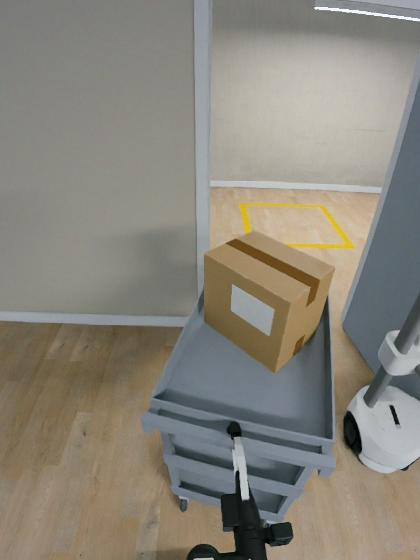

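>>> move:
  blocking: false
  r2: {"base":{"translate_m":0.18,"strafe_m":-0.06},"pace":"slow"}
  cameras: []

>>> wait:
  seconds: 4
  cameras: ["r2_head_camera","r1_head_right_camera"]

Scene clock: 658.47 s.
move: r2 moving
r1: as last shown
r1.lidar_m: 4.93 2.65 0.25 - 0.25 0.25 0.55 1.27 0.48 0.44 0.55 1.04
r1.motor_effort: lift_m=+14(14) arm_m=+5(5) wheel_0=-31(31) wheel_1=+33(34) wheel_2=+2(2)
r1.servo_current: wrist_yaw_rad=46(59) wrist_pitch_rad=52(52) wrist_roll_rad=52(59) gripper_m=39(46)
r1.contact_limits: strafe_m 0.8
r1.wrist_depth_mm: 136 138 - 500 283 196 - / 113 139 - 504 286 198 - / 117 139 266 508 289 189 - / 137 162 - 512 289 189 - / - - - 517 289 190 158 / 1708 1756 194 521 191 190 - / 1255 1118 1098 143 271 172 -
r2.base_odometry: x=-0.877 y=-2.696 heading=-2.061
r2.turned_by_wheels: +0.001
r2.turned_by_imu: +0.001
r2.base_tilt: forward=-0.7 right=+0.1
r2.lidar_m: 0.42 0.52 1.93 1.88 2.02 2.88 - 3.86 2.95 2.84 0.97 0.39
r2.base_status: translate_m moving; strafe_m moving
r2.joint_positions: lift_m=+0.679 arm_m=+0.000 wrist_yaw_rad=+0.001 wrist_pitch_rad=+0.002 wrist_roll_rad=+1.568 gripper_m=-0.024
r2.joint_status: not commanded
r2.measured_speeds: translate_m=+0.049 strafe_m=-0.016 rotate_rad=+0.002 lift_m=+0.000 arm_m=+0.000 wrist_yaw_rad=+0.000 wrist_pitch_rad=+0.000 wrist_roll_rad=+0.000
r2.motor_effort: lift_m=+15(15) arm_m=+5(5) wheel_0=+9(12) wheel_1=+5(7) wheel_2=-9(11)
r2.servo_current: wrist_yaw_rad=46(52) wrist_pitch_rad=39(46) wrist_roll_rad=39(59) gripper_m=85(91)
r2.hand_pose: x=+0.4593 y=-0.0872 z=+0.8569 quat_wxyz=(+0.708, +0.706, +0.001, +0.000)
r2.wrist_depth_mm: - - 525 131 184 - - / - 466 442 137 193 750 - / - 455 442 143 205 - - / - - 521 152 214 - - / - - 621 161 227 - - / - - 184 169 179 1464 508 / - - - - - - 462

Scene clock: 661.10 s.
earlier move: r2 done
r1.base_odometry: x=-1.573 y=+1.511 heading=+2.958
r1.turned_by_wheels: +0.000
r1.turned_by_imu: +0.000
r1.base_tilt: forward=-1.6 right=+1.3
r1.lidar_m: 4.94 2.68 0.25 - 0.25 0.25 0.56 1.25 0.49 0.47 0.57 1.02
r1.base_status: not commanded
r1.joint_positions: lift_m=+0.300 arm_m=+0.000 wrist_yaw_rad=+3.092 wrist_pitch_rad=+0.002 wrist_roll_rad=+0.000 gripper_m=+0.056
r1.joint_status: not commanded
r1.measured_speeds: all 0
r1.motor_effort: lift_m=+14(14) arm_m=+5(5) wheel_0=-31(32) wheel_1=+34(34) wheel_2=+2(2)
r1.servo_current: wrist_yaw_rad=46(65) wrist_pitch_rad=39(52) wrist_roll_rad=46(65) gripper_m=46(46)
r1.contact_limits: strafe_m 0.8
r1.hand_pose: x=-0.1129 y=+0.1016 z=+0.4780 quat_wxyz=(+0.025, -0.001, +0.000, +1.000)
r1.wrist_depth_mm: 136 138 - 500 285 196 - / 113 139 - 504 286 198 - / 117 139 266 508 287 189 - / 137 162 - 512 289 190 - / - - - 521 289 190 158 / 1708 1808 194 521 191 190 - / 1255 1098 1118 143 270 172 -
r2.base_odometry: x=-1.005 y=-2.817 heading=-2.061
r2.turned_by_wheels: +0.000
r2.turned_by_imu: +0.001
r2.base_tilt: forward=-0.7 right=+0.0
r2.lidar_m: 0.42 0.46 1.99 1.94 2.05 2.95 - 3.81 2.88 2.81 0.84 0.40
r2.base_status: done
r2.joint_positions: lift_m=+0.679 arm_m=+0.000 wrist_yaw_rad=+0.001 wrist_pitch_rad=+0.002 wrist_roll_rad=+1.568 gripper_m=-0.024
r2.joint_status: not commanded
r2.measured_speeds: all 0
r2.motor_effort: lift_m=+15(15) arm_m=+4(5) wheel_0=+7(14) wheel_1=+6(8) wheel_2=-2(11)
r2.servo_current: wrist_yaw_rad=46(52) wrist_pitch_rad=39(52) wrist_roll_rad=46(59) gripper_m=78(91)
r2.hand_pose: x=+0.4594 y=-0.0870 z=+0.8569 quat_wxyz=(+0.708, +0.706, +0.001, +0.000)
r2.wrist_depth_mm: - - - 138 192 - - / - - 477 143 200 778 - / - 452 439 150 210 - - / - - 508 156 217 842 - / - - 603 164 229 - - / - - 184 170 179 - 530 / - - - - - - 477
wait: 2.63 of 4 s (r2 has come to rest)
pictures: r1_head_right_camera, r2_head_camera
Images, in order (width x height): r1_head_right_camera 420x672, r2_head_camera 420x560.

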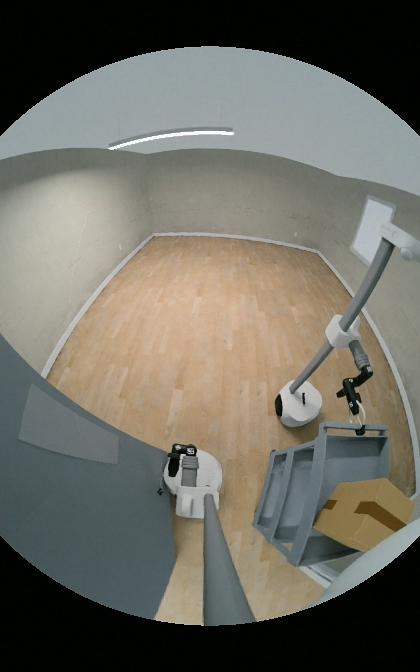

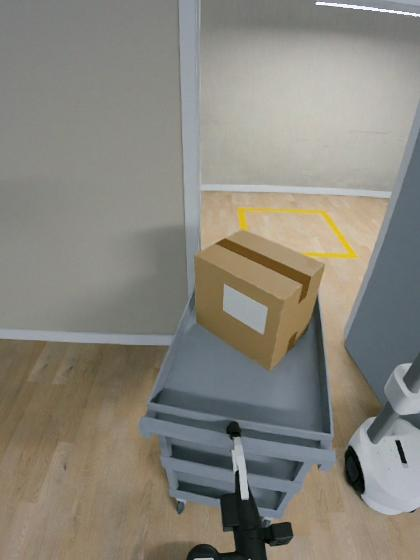

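>>> move:
  blocking: false
  r2: {"base":{"strafe_m":0.06},"pace":"slow"}
  cameras: []

>>> wait:
  seconds: 3
  cameras: ["r2_head_camera"]

>>> move:
  blocking: false
  r2: {"base":{"translate_m":0.12,"strafe_m":-0.02},"pace":"slow"}
  cameras: []

>>> wait:
  seconds: 4
  cameras: ["r2_head_camera","r1_head_right_camera","r2_head_right_camera"]

Scene clock: 671.93 s.
move: r2 moving
r1: as last shown
r1.lidar_m: 4.95 2.66 0.25 - 0.25 0.25 0.54 1.24 0.49 0.49 0.59 4.13
r1.motor_effort: lift_m=+14(14) arm_m=+5(5) wheel_0=-31(31) wheel_1=+33(34) wheel_2=+2(2)
r1.servo_current: wrist_yaw_rad=52(78) wrist_pitch_rad=33(52) wrist_roll_rad=39(72) gripper_m=46(46)
r1.contact_limits: strafe_m 0.8
r1.wrist_depth_mm: 136 138 - 500 285 196 - / 113 139 - 500 286 198 - / 117 139 265 512 289 189 - / 137 162 - 517 289 190 - / - - - 517 290 190 158 / 1756 1808 194 521 191 190 - / 1255 1098 1098 143 270 172 -
r2.base_odometry: x=-0.993 y=-2.824 heading=-2.061
r2.turned_by_wheels: +0.000
r2.turned_by_imu: +0.000
r2.base_tilt: forward=-0.7 right=+0.0
r2.lidar_m: 0.43 0.47 1.99 1.90 2.03 2.91 - 3.78 2.89 2.83 0.86 0.40
r2.base_status: strafe_m moving
r2.joint_positions: lift_m=+0.679 arm_m=+0.000 wrist_yaw_rad=+0.000 wrist_pitch_rad=+0.002 wrist_roll_rad=+1.568 gripper_m=-0.024
r2.joint_status: not commanded
r2.measured_speeds: translate_m=-0.001 strafe_m=+0.055 rotate_rad=+0.004 lift_m=+0.000 arm_m=+0.000 wrist_yaw_rad=-0.021 wrist_pitch_rad=+0.000 wrist_roll_rad=+0.000
r2.motor_effort: lift_m=+15(15) arm_m=+4(5) wheel_0=-9(11) wheel_1=+7(9) wheel_2=+0(2)
r2.servo_current: wrist_yaw_rad=46(59) wrist_pitch_rad=39(46) wrist_roll_rad=46(52) gripper_m=85(91)
r2.hand_pose: x=+0.4593 y=-0.0873 z=+0.8569 quat_wxyz=(+0.708, +0.706, +0.001, +0.000)
r2.wrist_depth_mm: - - - 140 195 - - / - - 484 146 202 768 - / - 459 439 151 210 - - / - - 508 158 219 - - / - - 585 166 229 - - / - - 182 171 180 - 525 / - - - - - - 480

Scene clock: 673.17 s.
earlier move: r2 done
r1.base_odometry: x=-1.573 y=+1.511 heading=+2.958
r1.turned_by_wheels: +0.000
r1.turned_by_imu: +0.000
r1.base_tilt: forward=-1.6 right=+1.3
r1.lidar_m: 4.95 2.65 0.25 - 0.25 0.25 0.53 1.26 0.50 0.50 0.62 4.17
r1.base_status: not commanded
r1.joint_positions: lift_m=+0.300 arm_m=+0.000 wrist_yaw_rad=+3.092 wrist_pitch_rad=+0.002 wrist_roll_rad=+0.000 gripper_m=+0.056
r1.joint_status: not commanded
r1.measured_speeds: all 0
r1.motor_effort: lift_m=+14(14) arm_m=+5(5) wheel_0=-31(31) wheel_1=+33(34) wheel_2=+2(2)
r1.servo_current: wrist_yaw_rad=52(78) wrist_pitch_rad=39(52) wrist_roll_rad=39(78) gripper_m=39(46)
r1.contact_limits: strafe_m 0.8
r1.hand_pose: x=-0.1129 y=+0.1016 z=+0.4780 quat_wxyz=(+0.025, -0.001, +0.000, +1.000)
r1.wrist_depth_mm: 136 138 - 500 283 196 - / 113 139 - 504 286 197 - / 117 139 266 508 289 189 - / 137 162 - 512 290 190 - / - - - 517 291 190 158 / 1756 1756 194 521 191 190 - / 1255 1098 1118 143 271 173 -
r2.base_odometry: x=-0.953 y=-2.845 heading=-2.061
r2.turned_by_wheels: +0.000
r2.turned_by_imu: +0.000
r2.base_tilt: forward=-0.6 right=+0.1
r2.lidar_m: 0.42 0.49 1.92 1.87 1.99 2.82 - 3.86 2.94 2.86 0.88 0.40
r2.base_status: done
r2.joint_positions: lift_m=+0.679 arm_m=+0.000 wrist_yaw_rad=-0.003 wrist_pitch_rad=+0.002 wrist_roll_rad=+1.568 gripper_m=-0.024
r2.joint_status: not commanded
r2.measured_speeds: all 0
r2.motor_effort: lift_m=+15(15) arm_m=+4(5) wheel_0=-6(14) wheel_1=+4(9) wheel_2=+0(2)
r2.servo_current: wrist_yaw_rad=52(59) wrist_pitch_rad=46(46) wrist_roll_rad=46(65) gripper_m=85(91)
r2.hand_pose: x=+0.4590 y=-0.0882 z=+0.8569 quat_wxyz=(+0.708, +0.706, +0.000, -0.002)
r2.wrist_depth_mm: - - 535 132 185 - - / - 462 445 137 194 768 - / - 462 445 146 206 - - / - - 525 154 216 - - / - - 621 162 228 - - / - - 183 170 178 - 500 / - - - - - - 455
wait: 1.23 of 3 s (r2 has come to rest)
Images, in order (width x height): r2_head_camera 420x560.

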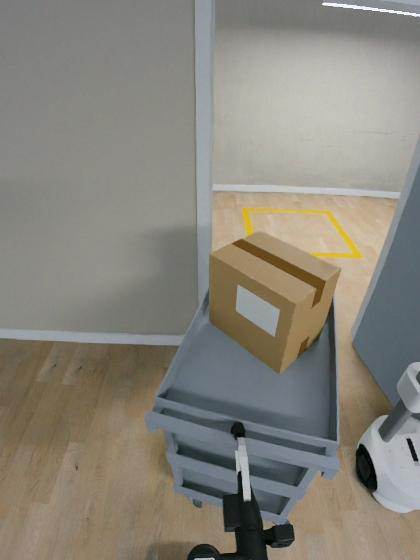

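Scene clock: 673.67 s.
move: r2 moving
r1: as last shown
r1.lidar_m: 4.95 2.66 0.25 - 0.25 0.25 0.56 1.27 0.51 0.52 0.65 4.16
r1.servo_current: wrist_yaw_rad=39(72) wrist_pitch_rad=33(46) wrist_roll_rad=52(59) gripper_m=46(46)
r1.contact_limits: strafe_m 0.8
r1.wrist_depth_mm: 136 138 - 500 283 196 - / 113 139 - 508 286 198 - / 117 139 266 508 287 189 - / 137 162 - 512 289 190 - / - - - 512 290 190 158 / 1708 1808 193 521 191 190 - / 1255 1118 1118 143 271 172 -
r2.base_odometry: x=-0.960 y=-2.855 heading=-2.061
r2.turned_by_wheels: +0.000
r2.turned_by_imu: +0.001
r2.base_tilt: forward=-0.7 right=+0.0
r2.lidar_m: 0.41 0.52 1.92 1.88 2.01 2.83 - 3.83 2.96 2.86 0.89 0.39
r2.base_status: translate_m moving; strafe_m moving
r2.joint_positions: lift_m=+0.679 arm_m=+0.000 wrist_yaw_rad=-0.003 wrist_pitch_rad=+0.002 wrist_roll_rad=+1.568 gripper_m=-0.024
r2.joint_status: not commanded
r2.measured_speeds: translate_m=+0.049 strafe_m=-0.008 rotate_rad=+0.001 lift_m=+0.000 arm_m=+0.000 wrist_yaw_rad=+0.000 wrist_pitch_rad=+0.000 wrist_roll_rad=+0.000
r2.motor_effort: lift_m=+15(15) arm_m=+4(5) wheel_0=+5(10) wheel_1=+6(9) wheel_2=-12(12)
r2.servo_current: wrist_yaw_rad=52(59) wrist_pitch_rad=39(46) wrist_roll_rad=46(59) gripper_m=91(98)
r2.hand_pose: x=+0.4590 y=-0.0882 z=+0.8569 quat_wxyz=(+0.708, +0.706, +0.000, -0.002)
r2.wrist_depth_mm: - - 512 129 181 - - / - 466 430 133 191 - - / - 462 449 141 204 - - / - - 535 150 213 - - / - - 634 158 227 - - / - - 183 168 179 - 500 / - - - - - - 459

Scene clock: 675.67 s.
earlier move: r2 done
r1.base_odometry: x=-1.573 y=+1.511 heading=+2.958
r1.turned_by_wheels: +0.000
r1.turned_by_imu: +0.000
r1.base_tilt: forward=-1.6 right=+1.3
r1.lidar_m: 4.95 2.66 0.25 - 0.25 0.25 0.54 0.61 0.53 0.55 0.80 4.18
r1.base_status: not commanded
r1.joint_positions: lift_m=+0.300 arm_m=+0.000 wrist_yaw_rad=+3.092 wrist_pitch_rad=+0.002 wrist_roll_rad=+0.000 gripper_m=+0.056
r1.joint_status: not commanded
r1.measured_speeds: all 0
r1.motor_effort: lift_m=+14(14) arm_m=+5(5) wheel_0=-31(31) wheel_1=+33(34) wheel_2=+2(3)
r1.servo_current: wrist_yaw_rad=46(72) wrist_pitch_rad=46(52) wrist_roll_rad=39(65) gripper_m=39(46)
r1.contact_limits: strafe_m 0.8
r1.hand_pose: x=-0.1129 y=+0.1016 z=+0.4780 quat_wxyz=(+0.025, -0.001, +0.000, +1.000)
r1.wrist_depth_mm: 136 138 - 500 283 196 - / 113 138 - 504 285 197 - / 117 139 266 508 287 188 - / 137 162 - 512 289 189 - / - - - 517 290 190 158 / 1708 1808 193 517 191 190 - / 1255 1098 1138 143 271 172 -
r2.base_odometry: x=-1.026 y=-2.941 heading=-2.060
r2.turned_by_wheels: +0.000
r2.turned_by_imu: +0.001
r2.base_tilt: forward=-0.7 right=+0.1
r2.lidar_m: 0.43 0.49 1.92 1.87 1.99 2.87 - 3.82 2.93 1.03 0.79 0.41
r2.base_status: done
r2.joint_positions: lift_m=+0.679 arm_m=+0.000 wrist_yaw_rad=+0.001 wrist_pitch_rad=+0.002 wrist_roll_rad=+1.568 gripper_m=-0.024
r2.joint_status: not commanded
r2.measured_speeds: all 0
r2.motor_effort: lift_m=+15(15) arm_m=+4(5) wheel_0=+8(14) wheel_1=+5(9) wheel_2=-4(12)
r2.servo_current: wrist_yaw_rad=52(59) wrist_pitch_rad=46(46) wrist_roll_rad=33(65) gripper_m=85(98)
r2.hand_pose: x=+0.4593 y=-0.0873 z=+0.8569 quat_wxyz=(+0.708, +0.706, +0.001, +0.000)
r2.wrist_depth_mm: - - 517 129 181 - - / - 462 433 133 191 - - / - 466 452 141 203 - - / - - 535 150 216 - - / - - 634 158 226 - - / - - 183 168 179 - 500 / - - - - - - 459
wait: 2.00 of 4 s (r2 has come to rest)
pictures: r1_head_right_camera, r2_head_camera, r2_head_right_camera
Images, in order (width x height): r1_head_right_camera 420x672, r2_head_camera 420x560, r2_head_right_camera 420x672.

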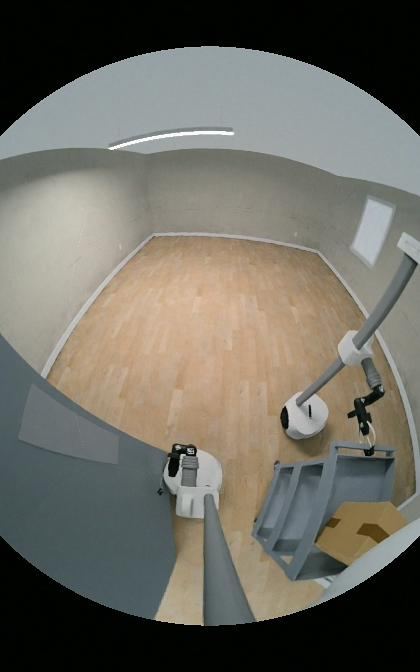

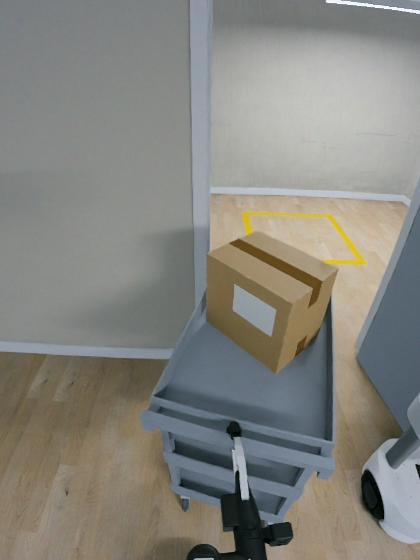

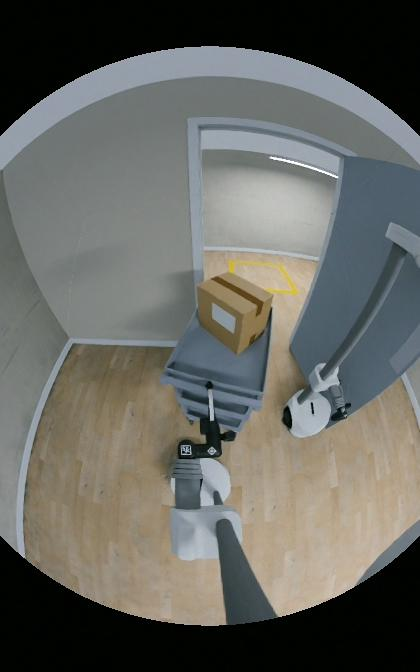

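>>> move:
  blocking: false
  r2: {"base":{"translate_m":0.22,"strafe_m":-0.08},"pace":"slow","contact_limits":{"translate_m":0.3}}
  cameras: []

>>> wait:
  seconds: 4
  cameras: ["r2_head_camera","r1_head_right_camera","r2_head_left_camera"]

Scene clock: 681.57 s.
move: r2 moving
r1: as last shown
r1.base_tilt: forward=-1.5 right=+1.3
r1.lidar_m: 4.92 2.66 0.25 - 0.25 0.25 0.56 0.62 0.53 0.53 0.77 4.16
r1.motor_effort: lift_m=+14(14) arm_m=+5(5) wheel_0=-30(31) wheel_1=+34(34) wheel_2=+2(2)
r1.servo_current: wrist_yaw_rad=65(72) wrist_pitch_rad=33(46) wrist_roll_rad=52(65) gripper_m=39(46)
r1.contact_limits: strafe_m 0.8
r1.wrist_depth_mm: 136 138 - 500 283 196 - / 113 139 - 504 285 197 - / 117 139 266 508 287 189 - / 137 162 - 508 287 190 - / - - - 512 291 191 158 / 1756 1756 193 521 191 190 - / 1229 1098 1118 143 270 172 -
r2.base_odometry: x=-1.036 y=-2.950 heading=-2.060
r2.turned_by_wheels: +0.000
r2.turned_by_imu: +0.001
r2.base_tilt: forward=-0.7 right=+0.1
r2.lidar_m: 0.43 0.50 1.95 1.87 2.01 2.86 - 3.80 2.92 0.94 0.80 0.40
r2.base_status: translate_m moving; strafe_m moving
r2.joint_positions: lift_m=+0.679 arm_m=+0.000 wrist_yaw_rad=+0.001 wrist_pitch_rad=+0.002 wrist_roll_rad=+1.568 gripper_m=-0.024
r2.joint_status: not commanded
r2.measured_speeds: translate_m=+0.050 strafe_m=-0.017 rotate_rad=+0.002 lift_m=+0.000 arm_m=+0.000 wrist_yaw_rad=+0.000 wrist_pitch_rad=+0.000 wrist_roll_rad=+0.000
r2.motor_effort: lift_m=+15(15) arm_m=+5(5) wheel_0=+12(13) wheel_1=+6(6) wheel_2=-11(11)
r2.servo_current: wrist_yaw_rad=39(52) wrist_pitch_rad=46(46) wrist_roll_rad=46(52) gripper_m=85(91)
r2.contact_limits: translate_m 0.3
r2.hand_pose: x=+0.4593 y=-0.0872 z=+0.8569 quat_wxyz=(+0.708, +0.706, +0.001, +0.000)
r2.wrist_depth_mm: - - 521 130 181 - - / - 466 436 134 191 - - / - 462 445 141 204 - - / - - 530 151 213 - - / - - 634 158 226 - - / - - 183 169 180 - 500 / - - - - - - 455

Scene clock: 684.63 s.
earlier move: r2 done
r1.base_odometry: x=-1.573 y=+1.511 heading=+2.958
r1.turned_by_wheels: +0.000
r1.turned_by_imu: +0.000
r1.base_tilt: forward=-1.6 right=+1.3
r1.lidar_m: 4.95 2.70 0.25 - 0.25 0.25 0.57 0.65 0.55 0.53 0.64 4.17
r1.base_status: not commanded
r1.joint_positions: lift_m=+0.300 arm_m=+0.000 wrist_yaw_rad=+3.092 wrist_pitch_rad=+0.002 wrist_roll_rad=+0.000 gripper_m=+0.056
r1.joint_status: not commanded
r1.measured_speeds: all 0
r1.motor_effort: lift_m=+14(14) arm_m=+5(5) wheel_0=-31(31) wheel_1=+34(34) wheel_2=+2(2)
r1.servo_current: wrist_yaw_rad=59(72) wrist_pitch_rad=39(52) wrist_roll_rad=59(65) gripper_m=46(46)
r1.contact_limits: strafe_m 0.8
r1.hand_pose: x=-0.1129 y=+0.1016 z=+0.4780 quat_wxyz=(+0.025, -0.001, +0.000, +1.000)
r1.wrist_depth_mm: 136 138 - 500 283 196 - / 113 139 - 508 286 198 - / 117 139 266 504 287 188 - / 137 162 - 512 289 190 - / - - - 521 289 190 158 / 1537 1808 193 525 190 190 - / 1182 1118 1138 143 271 172 -
r2.base_odometry: x=-1.200 y=-3.098 heading=-2.060
r2.turned_by_wheels: +0.000
r2.turned_by_imu: +0.002
r2.base_tilt: forward=-0.7 right=+0.1
r2.lidar_m: 0.40 0.48 1.74 1.94 2.06 3.02 - 3.76 2.85 0.66 0.68 0.40
r2.base_status: done
r2.joint_positions: lift_m=+0.679 arm_m=+0.000 wrist_yaw_rad=+0.002 wrist_pitch_rad=+0.002 wrist_roll_rad=+1.568 gripper_m=-0.024
r2.joint_status: not commanded
r2.measured_speeds: all 0
r2.motor_effort: lift_m=+15(15) arm_m=+4(5) wheel_0=+7(15) wheel_1=+5(8) wheel_2=-3(11)
r2.servo_current: wrist_yaw_rad=46(59) wrist_pitch_rad=39(46) wrist_roll_rad=52(59) gripper_m=85(91)
r2.contact_limits: translate_m 0.3
r2.hand_pose: x=+0.4594 y=-0.0869 z=+0.8569 quat_wxyz=(+0.708, +0.706, +0.001, +0.000)
r2.wrist_depth_mm: - - - 140 194 - - / - - 488 146 202 759 - / - 445 436 150 210 - - / - - 504 158 219 - - / - - 603 165 228 - - / - - 183 171 179 - - / - - - - - - 466
wait: 3.07 of 4 s (r2 has come to rest)
pictures: r1_head_right_camera, r2_head_camera, r2_head_left_camera
Images, in order (width x height): r1_head_right_camera 420x672, r2_head_camera 420x560, r2_head_left_camera 420x672.

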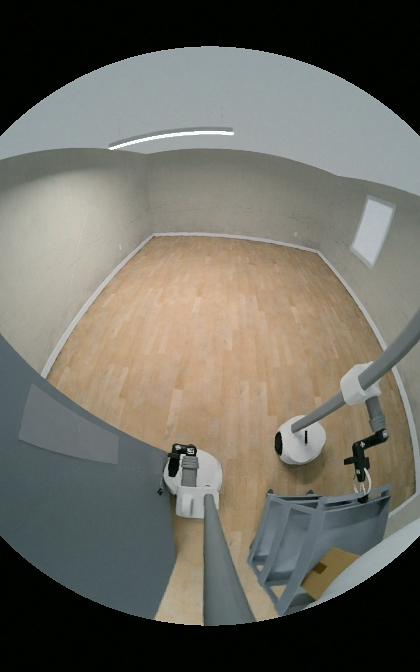

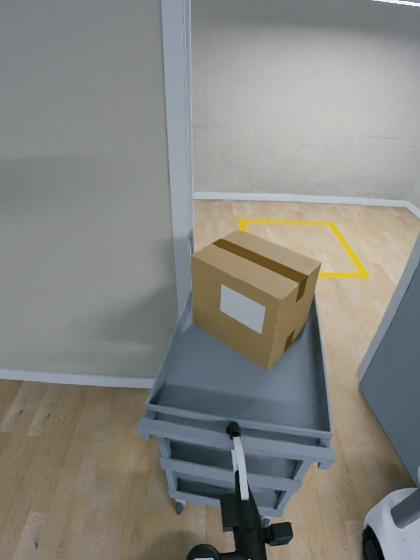

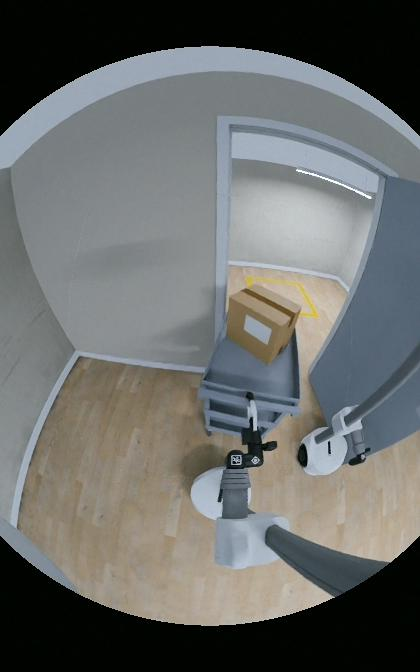

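>>> move:
  blocking: false
  r2: {"base":{"translate_m":0.28,"strafe_m":-0.08},"pace":"slow","contact_limits":{"translate_m":0.4}}
  cameras: []

>>> wait:
  seconds: 5
  cameras: ["r2_head_camera","r1_head_right_camera","r2_head_left_camera"]

Scene clock: 693.53 s.
move: r2 moving
r1: as last shown
r1.lidar_m: 4.94 2.65 0.25 - 0.25 0.25 0.54 0.63 0.53 0.54 0.66 4.17
r1.servo_current: wrist_yaw_rad=52(65) wrist_pitch_rad=46(46) wrist_roll_rad=33(52) gripper_m=46(46)
r1.contact_limits: strafe_m 0.8
r1.wrist_depth_mm: 136 138 - 492 286 196 - / 113 139 - 500 286 197 - / 117 139 267 512 289 189 - / 137 162 - 512 289 189 - / - - - 521 289 190 158 / 1537 1756 194 525 191 190 - / 1160 1118 1138 143 270 172 -
r2.base_odometry: x=-1.209 y=-3.107 heading=-2.059
r2.turned_by_wheels: +0.000
r2.turned_by_imu: +0.001
r2.base_tilt: forward=-0.7 right=+0.1
r2.lidar_m: 0.40 0.49 1.72 1.96 2.06 3.01 - 3.73 2.87 0.66 0.65 0.42
r2.base_status: translate_m moving; strafe_m moving
r2.joint_positions: lift_m=+0.679 arm_m=+0.000 wrist_yaw_rad=+0.002 wrist_pitch_rad=+0.002 wrist_roll_rad=+1.568 gripper_m=-0.024
r2.joint_status: not commanded
r2.measured_speeds: translate_m=+0.049 strafe_m=-0.015 rotate_rad=+0.000 lift_m=+0.000 arm_m=+0.000 wrist_yaw_rad=+0.000 wrist_pitch_rad=+0.000 wrist_roll_rad=+0.000
r2.motor_effort: lift_m=+15(15) arm_m=+4(5) wheel_0=+16(16) wheel_1=+5(7) wheel_2=-10(10)
r2.servo_current: wrist_yaw_rad=59(59) wrist_pitch_rad=39(46) wrist_roll_rad=52(52) gripper_m=85(91)
r2.contact_limits: translate_m 0.4
r2.hand_pose: x=+0.4594 y=-0.0869 z=+0.8569 quat_wxyz=(+0.708, +0.706, +0.001, +0.000)
r2.wrist_depth_mm: - - - 141 195 - - / - - 496 146 203 759 - / - 459 439 151 211 - - / - - 504 158 219 - - / - - 603 165 229 - - / - - 183 171 180 - - / - - - - - - 469

Scene clock: 697.20 s.
earlier move: r2 done
r1.base_odometry: x=-1.573 y=+1.511 heading=+2.958
r1.turned_by_wheels: +0.000
r1.turned_by_imu: +0.000
r1.base_tilt: forward=-1.6 right=+1.3
r1.lidar_m: 4.95 2.69 0.25 - 0.25 0.25 0.52 0.64 0.57 0.54 2.95 4.17
r1.base_status: not commanded
r1.joint_positions: lift_m=+0.300 arm_m=+0.000 wrist_yaw_rad=+3.092 wrist_pitch_rad=+0.002 wrist_roll_rad=+0.000 gripper_m=+0.056
r1.joint_status: not commanded
r1.measured_speeds: all 0
r1.motor_effort: lift_m=+14(14) arm_m=+5(5) wheel_0=-30(31) wheel_1=+34(34) wheel_2=+2(2)
r1.servo_current: wrist_yaw_rad=52(65) wrist_pitch_rad=39(52) wrist_roll_rad=39(72) gripper_m=46(52)
r1.contact_limits: strafe_m 0.8
r1.hand_pose: x=-0.1129 y=+0.1016 z=+0.4780 quat_wxyz=(+0.025, -0.001, +0.000, +1.000)
r1.wrist_depth_mm: 136 138 - 500 283 196 - / 113 138 - 504 286 198 - / 117 140 266 508 287 189 - / 137 162 - 508 289 190 - / - - - 512 290 190 158 / - 1808 193 521 190 190 - / - 1060 1098 143 271 172 -
r2.base_odometry: x=-1.402 y=-3.307 heading=-2.059
r2.turned_by_wheels: +0.000
r2.turned_by_imu: +0.000
r2.base_tilt: forward=-0.7 right=+0.0
r2.lidar_m: 0.40 0.45 1.34 2.00 2.16 3.12 - 3.67 0.66 0.56 0.95 0.43
r2.base_status: done
r2.joint_positions: lift_m=+0.679 arm_m=+0.000 wrist_yaw_rad=+0.002 wrist_pitch_rad=+0.002 wrist_roll_rad=+1.568 gripper_m=-0.024
r2.joint_status: not commanded
r2.measured_speeds: all 0
r2.motor_effort: lift_m=+15(15) arm_m=+4(5) wheel_0=+3(16) wheel_1=+4(7) wheel_2=-6(11)
r2.servo_current: wrist_yaw_rad=65(65) wrist_pitch_rad=39(52) wrist_roll_rad=52(59) gripper_m=85(91)
r2.contact_limits: translate_m 0.4
r2.hand_pose: x=+0.4594 y=-0.0869 z=+0.8569 quat_wxyz=(+0.708, +0.706, +0.001, +0.000)
r2.wrist_depth_mm: - - - 156 212 1708 - / - - 603 159 217 768 - / - - 459 163 222 - - / - - 484 165 225 - - / - - 544 170 231 - - / - - 186 173 180 - - / - - - - - - 484
wait: 3.67 of 5 s (r2 has come to rest)
pictures: r1_head_right_camera, r2_head_camera, r2_head_left_camera
Images, in order (width x height): r1_head_right_camera 420x672, r2_head_camera 420x560, r2_head_left_camera 420x672.

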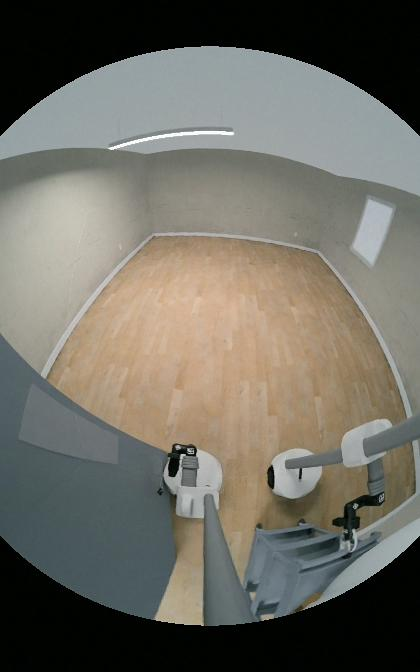

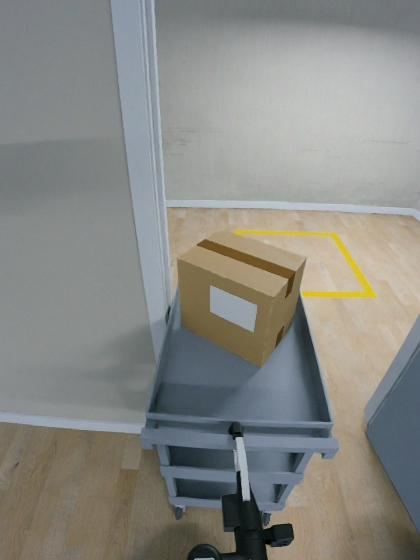

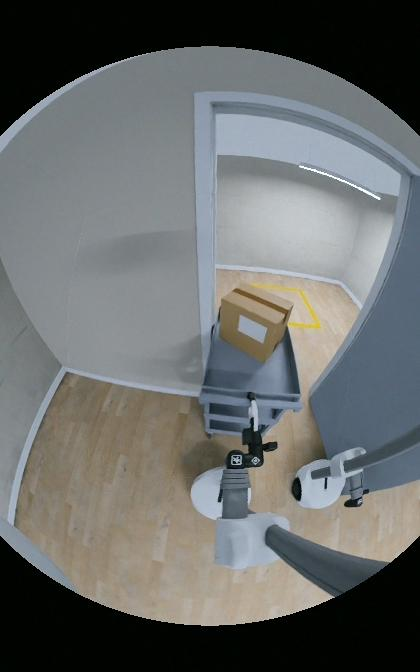

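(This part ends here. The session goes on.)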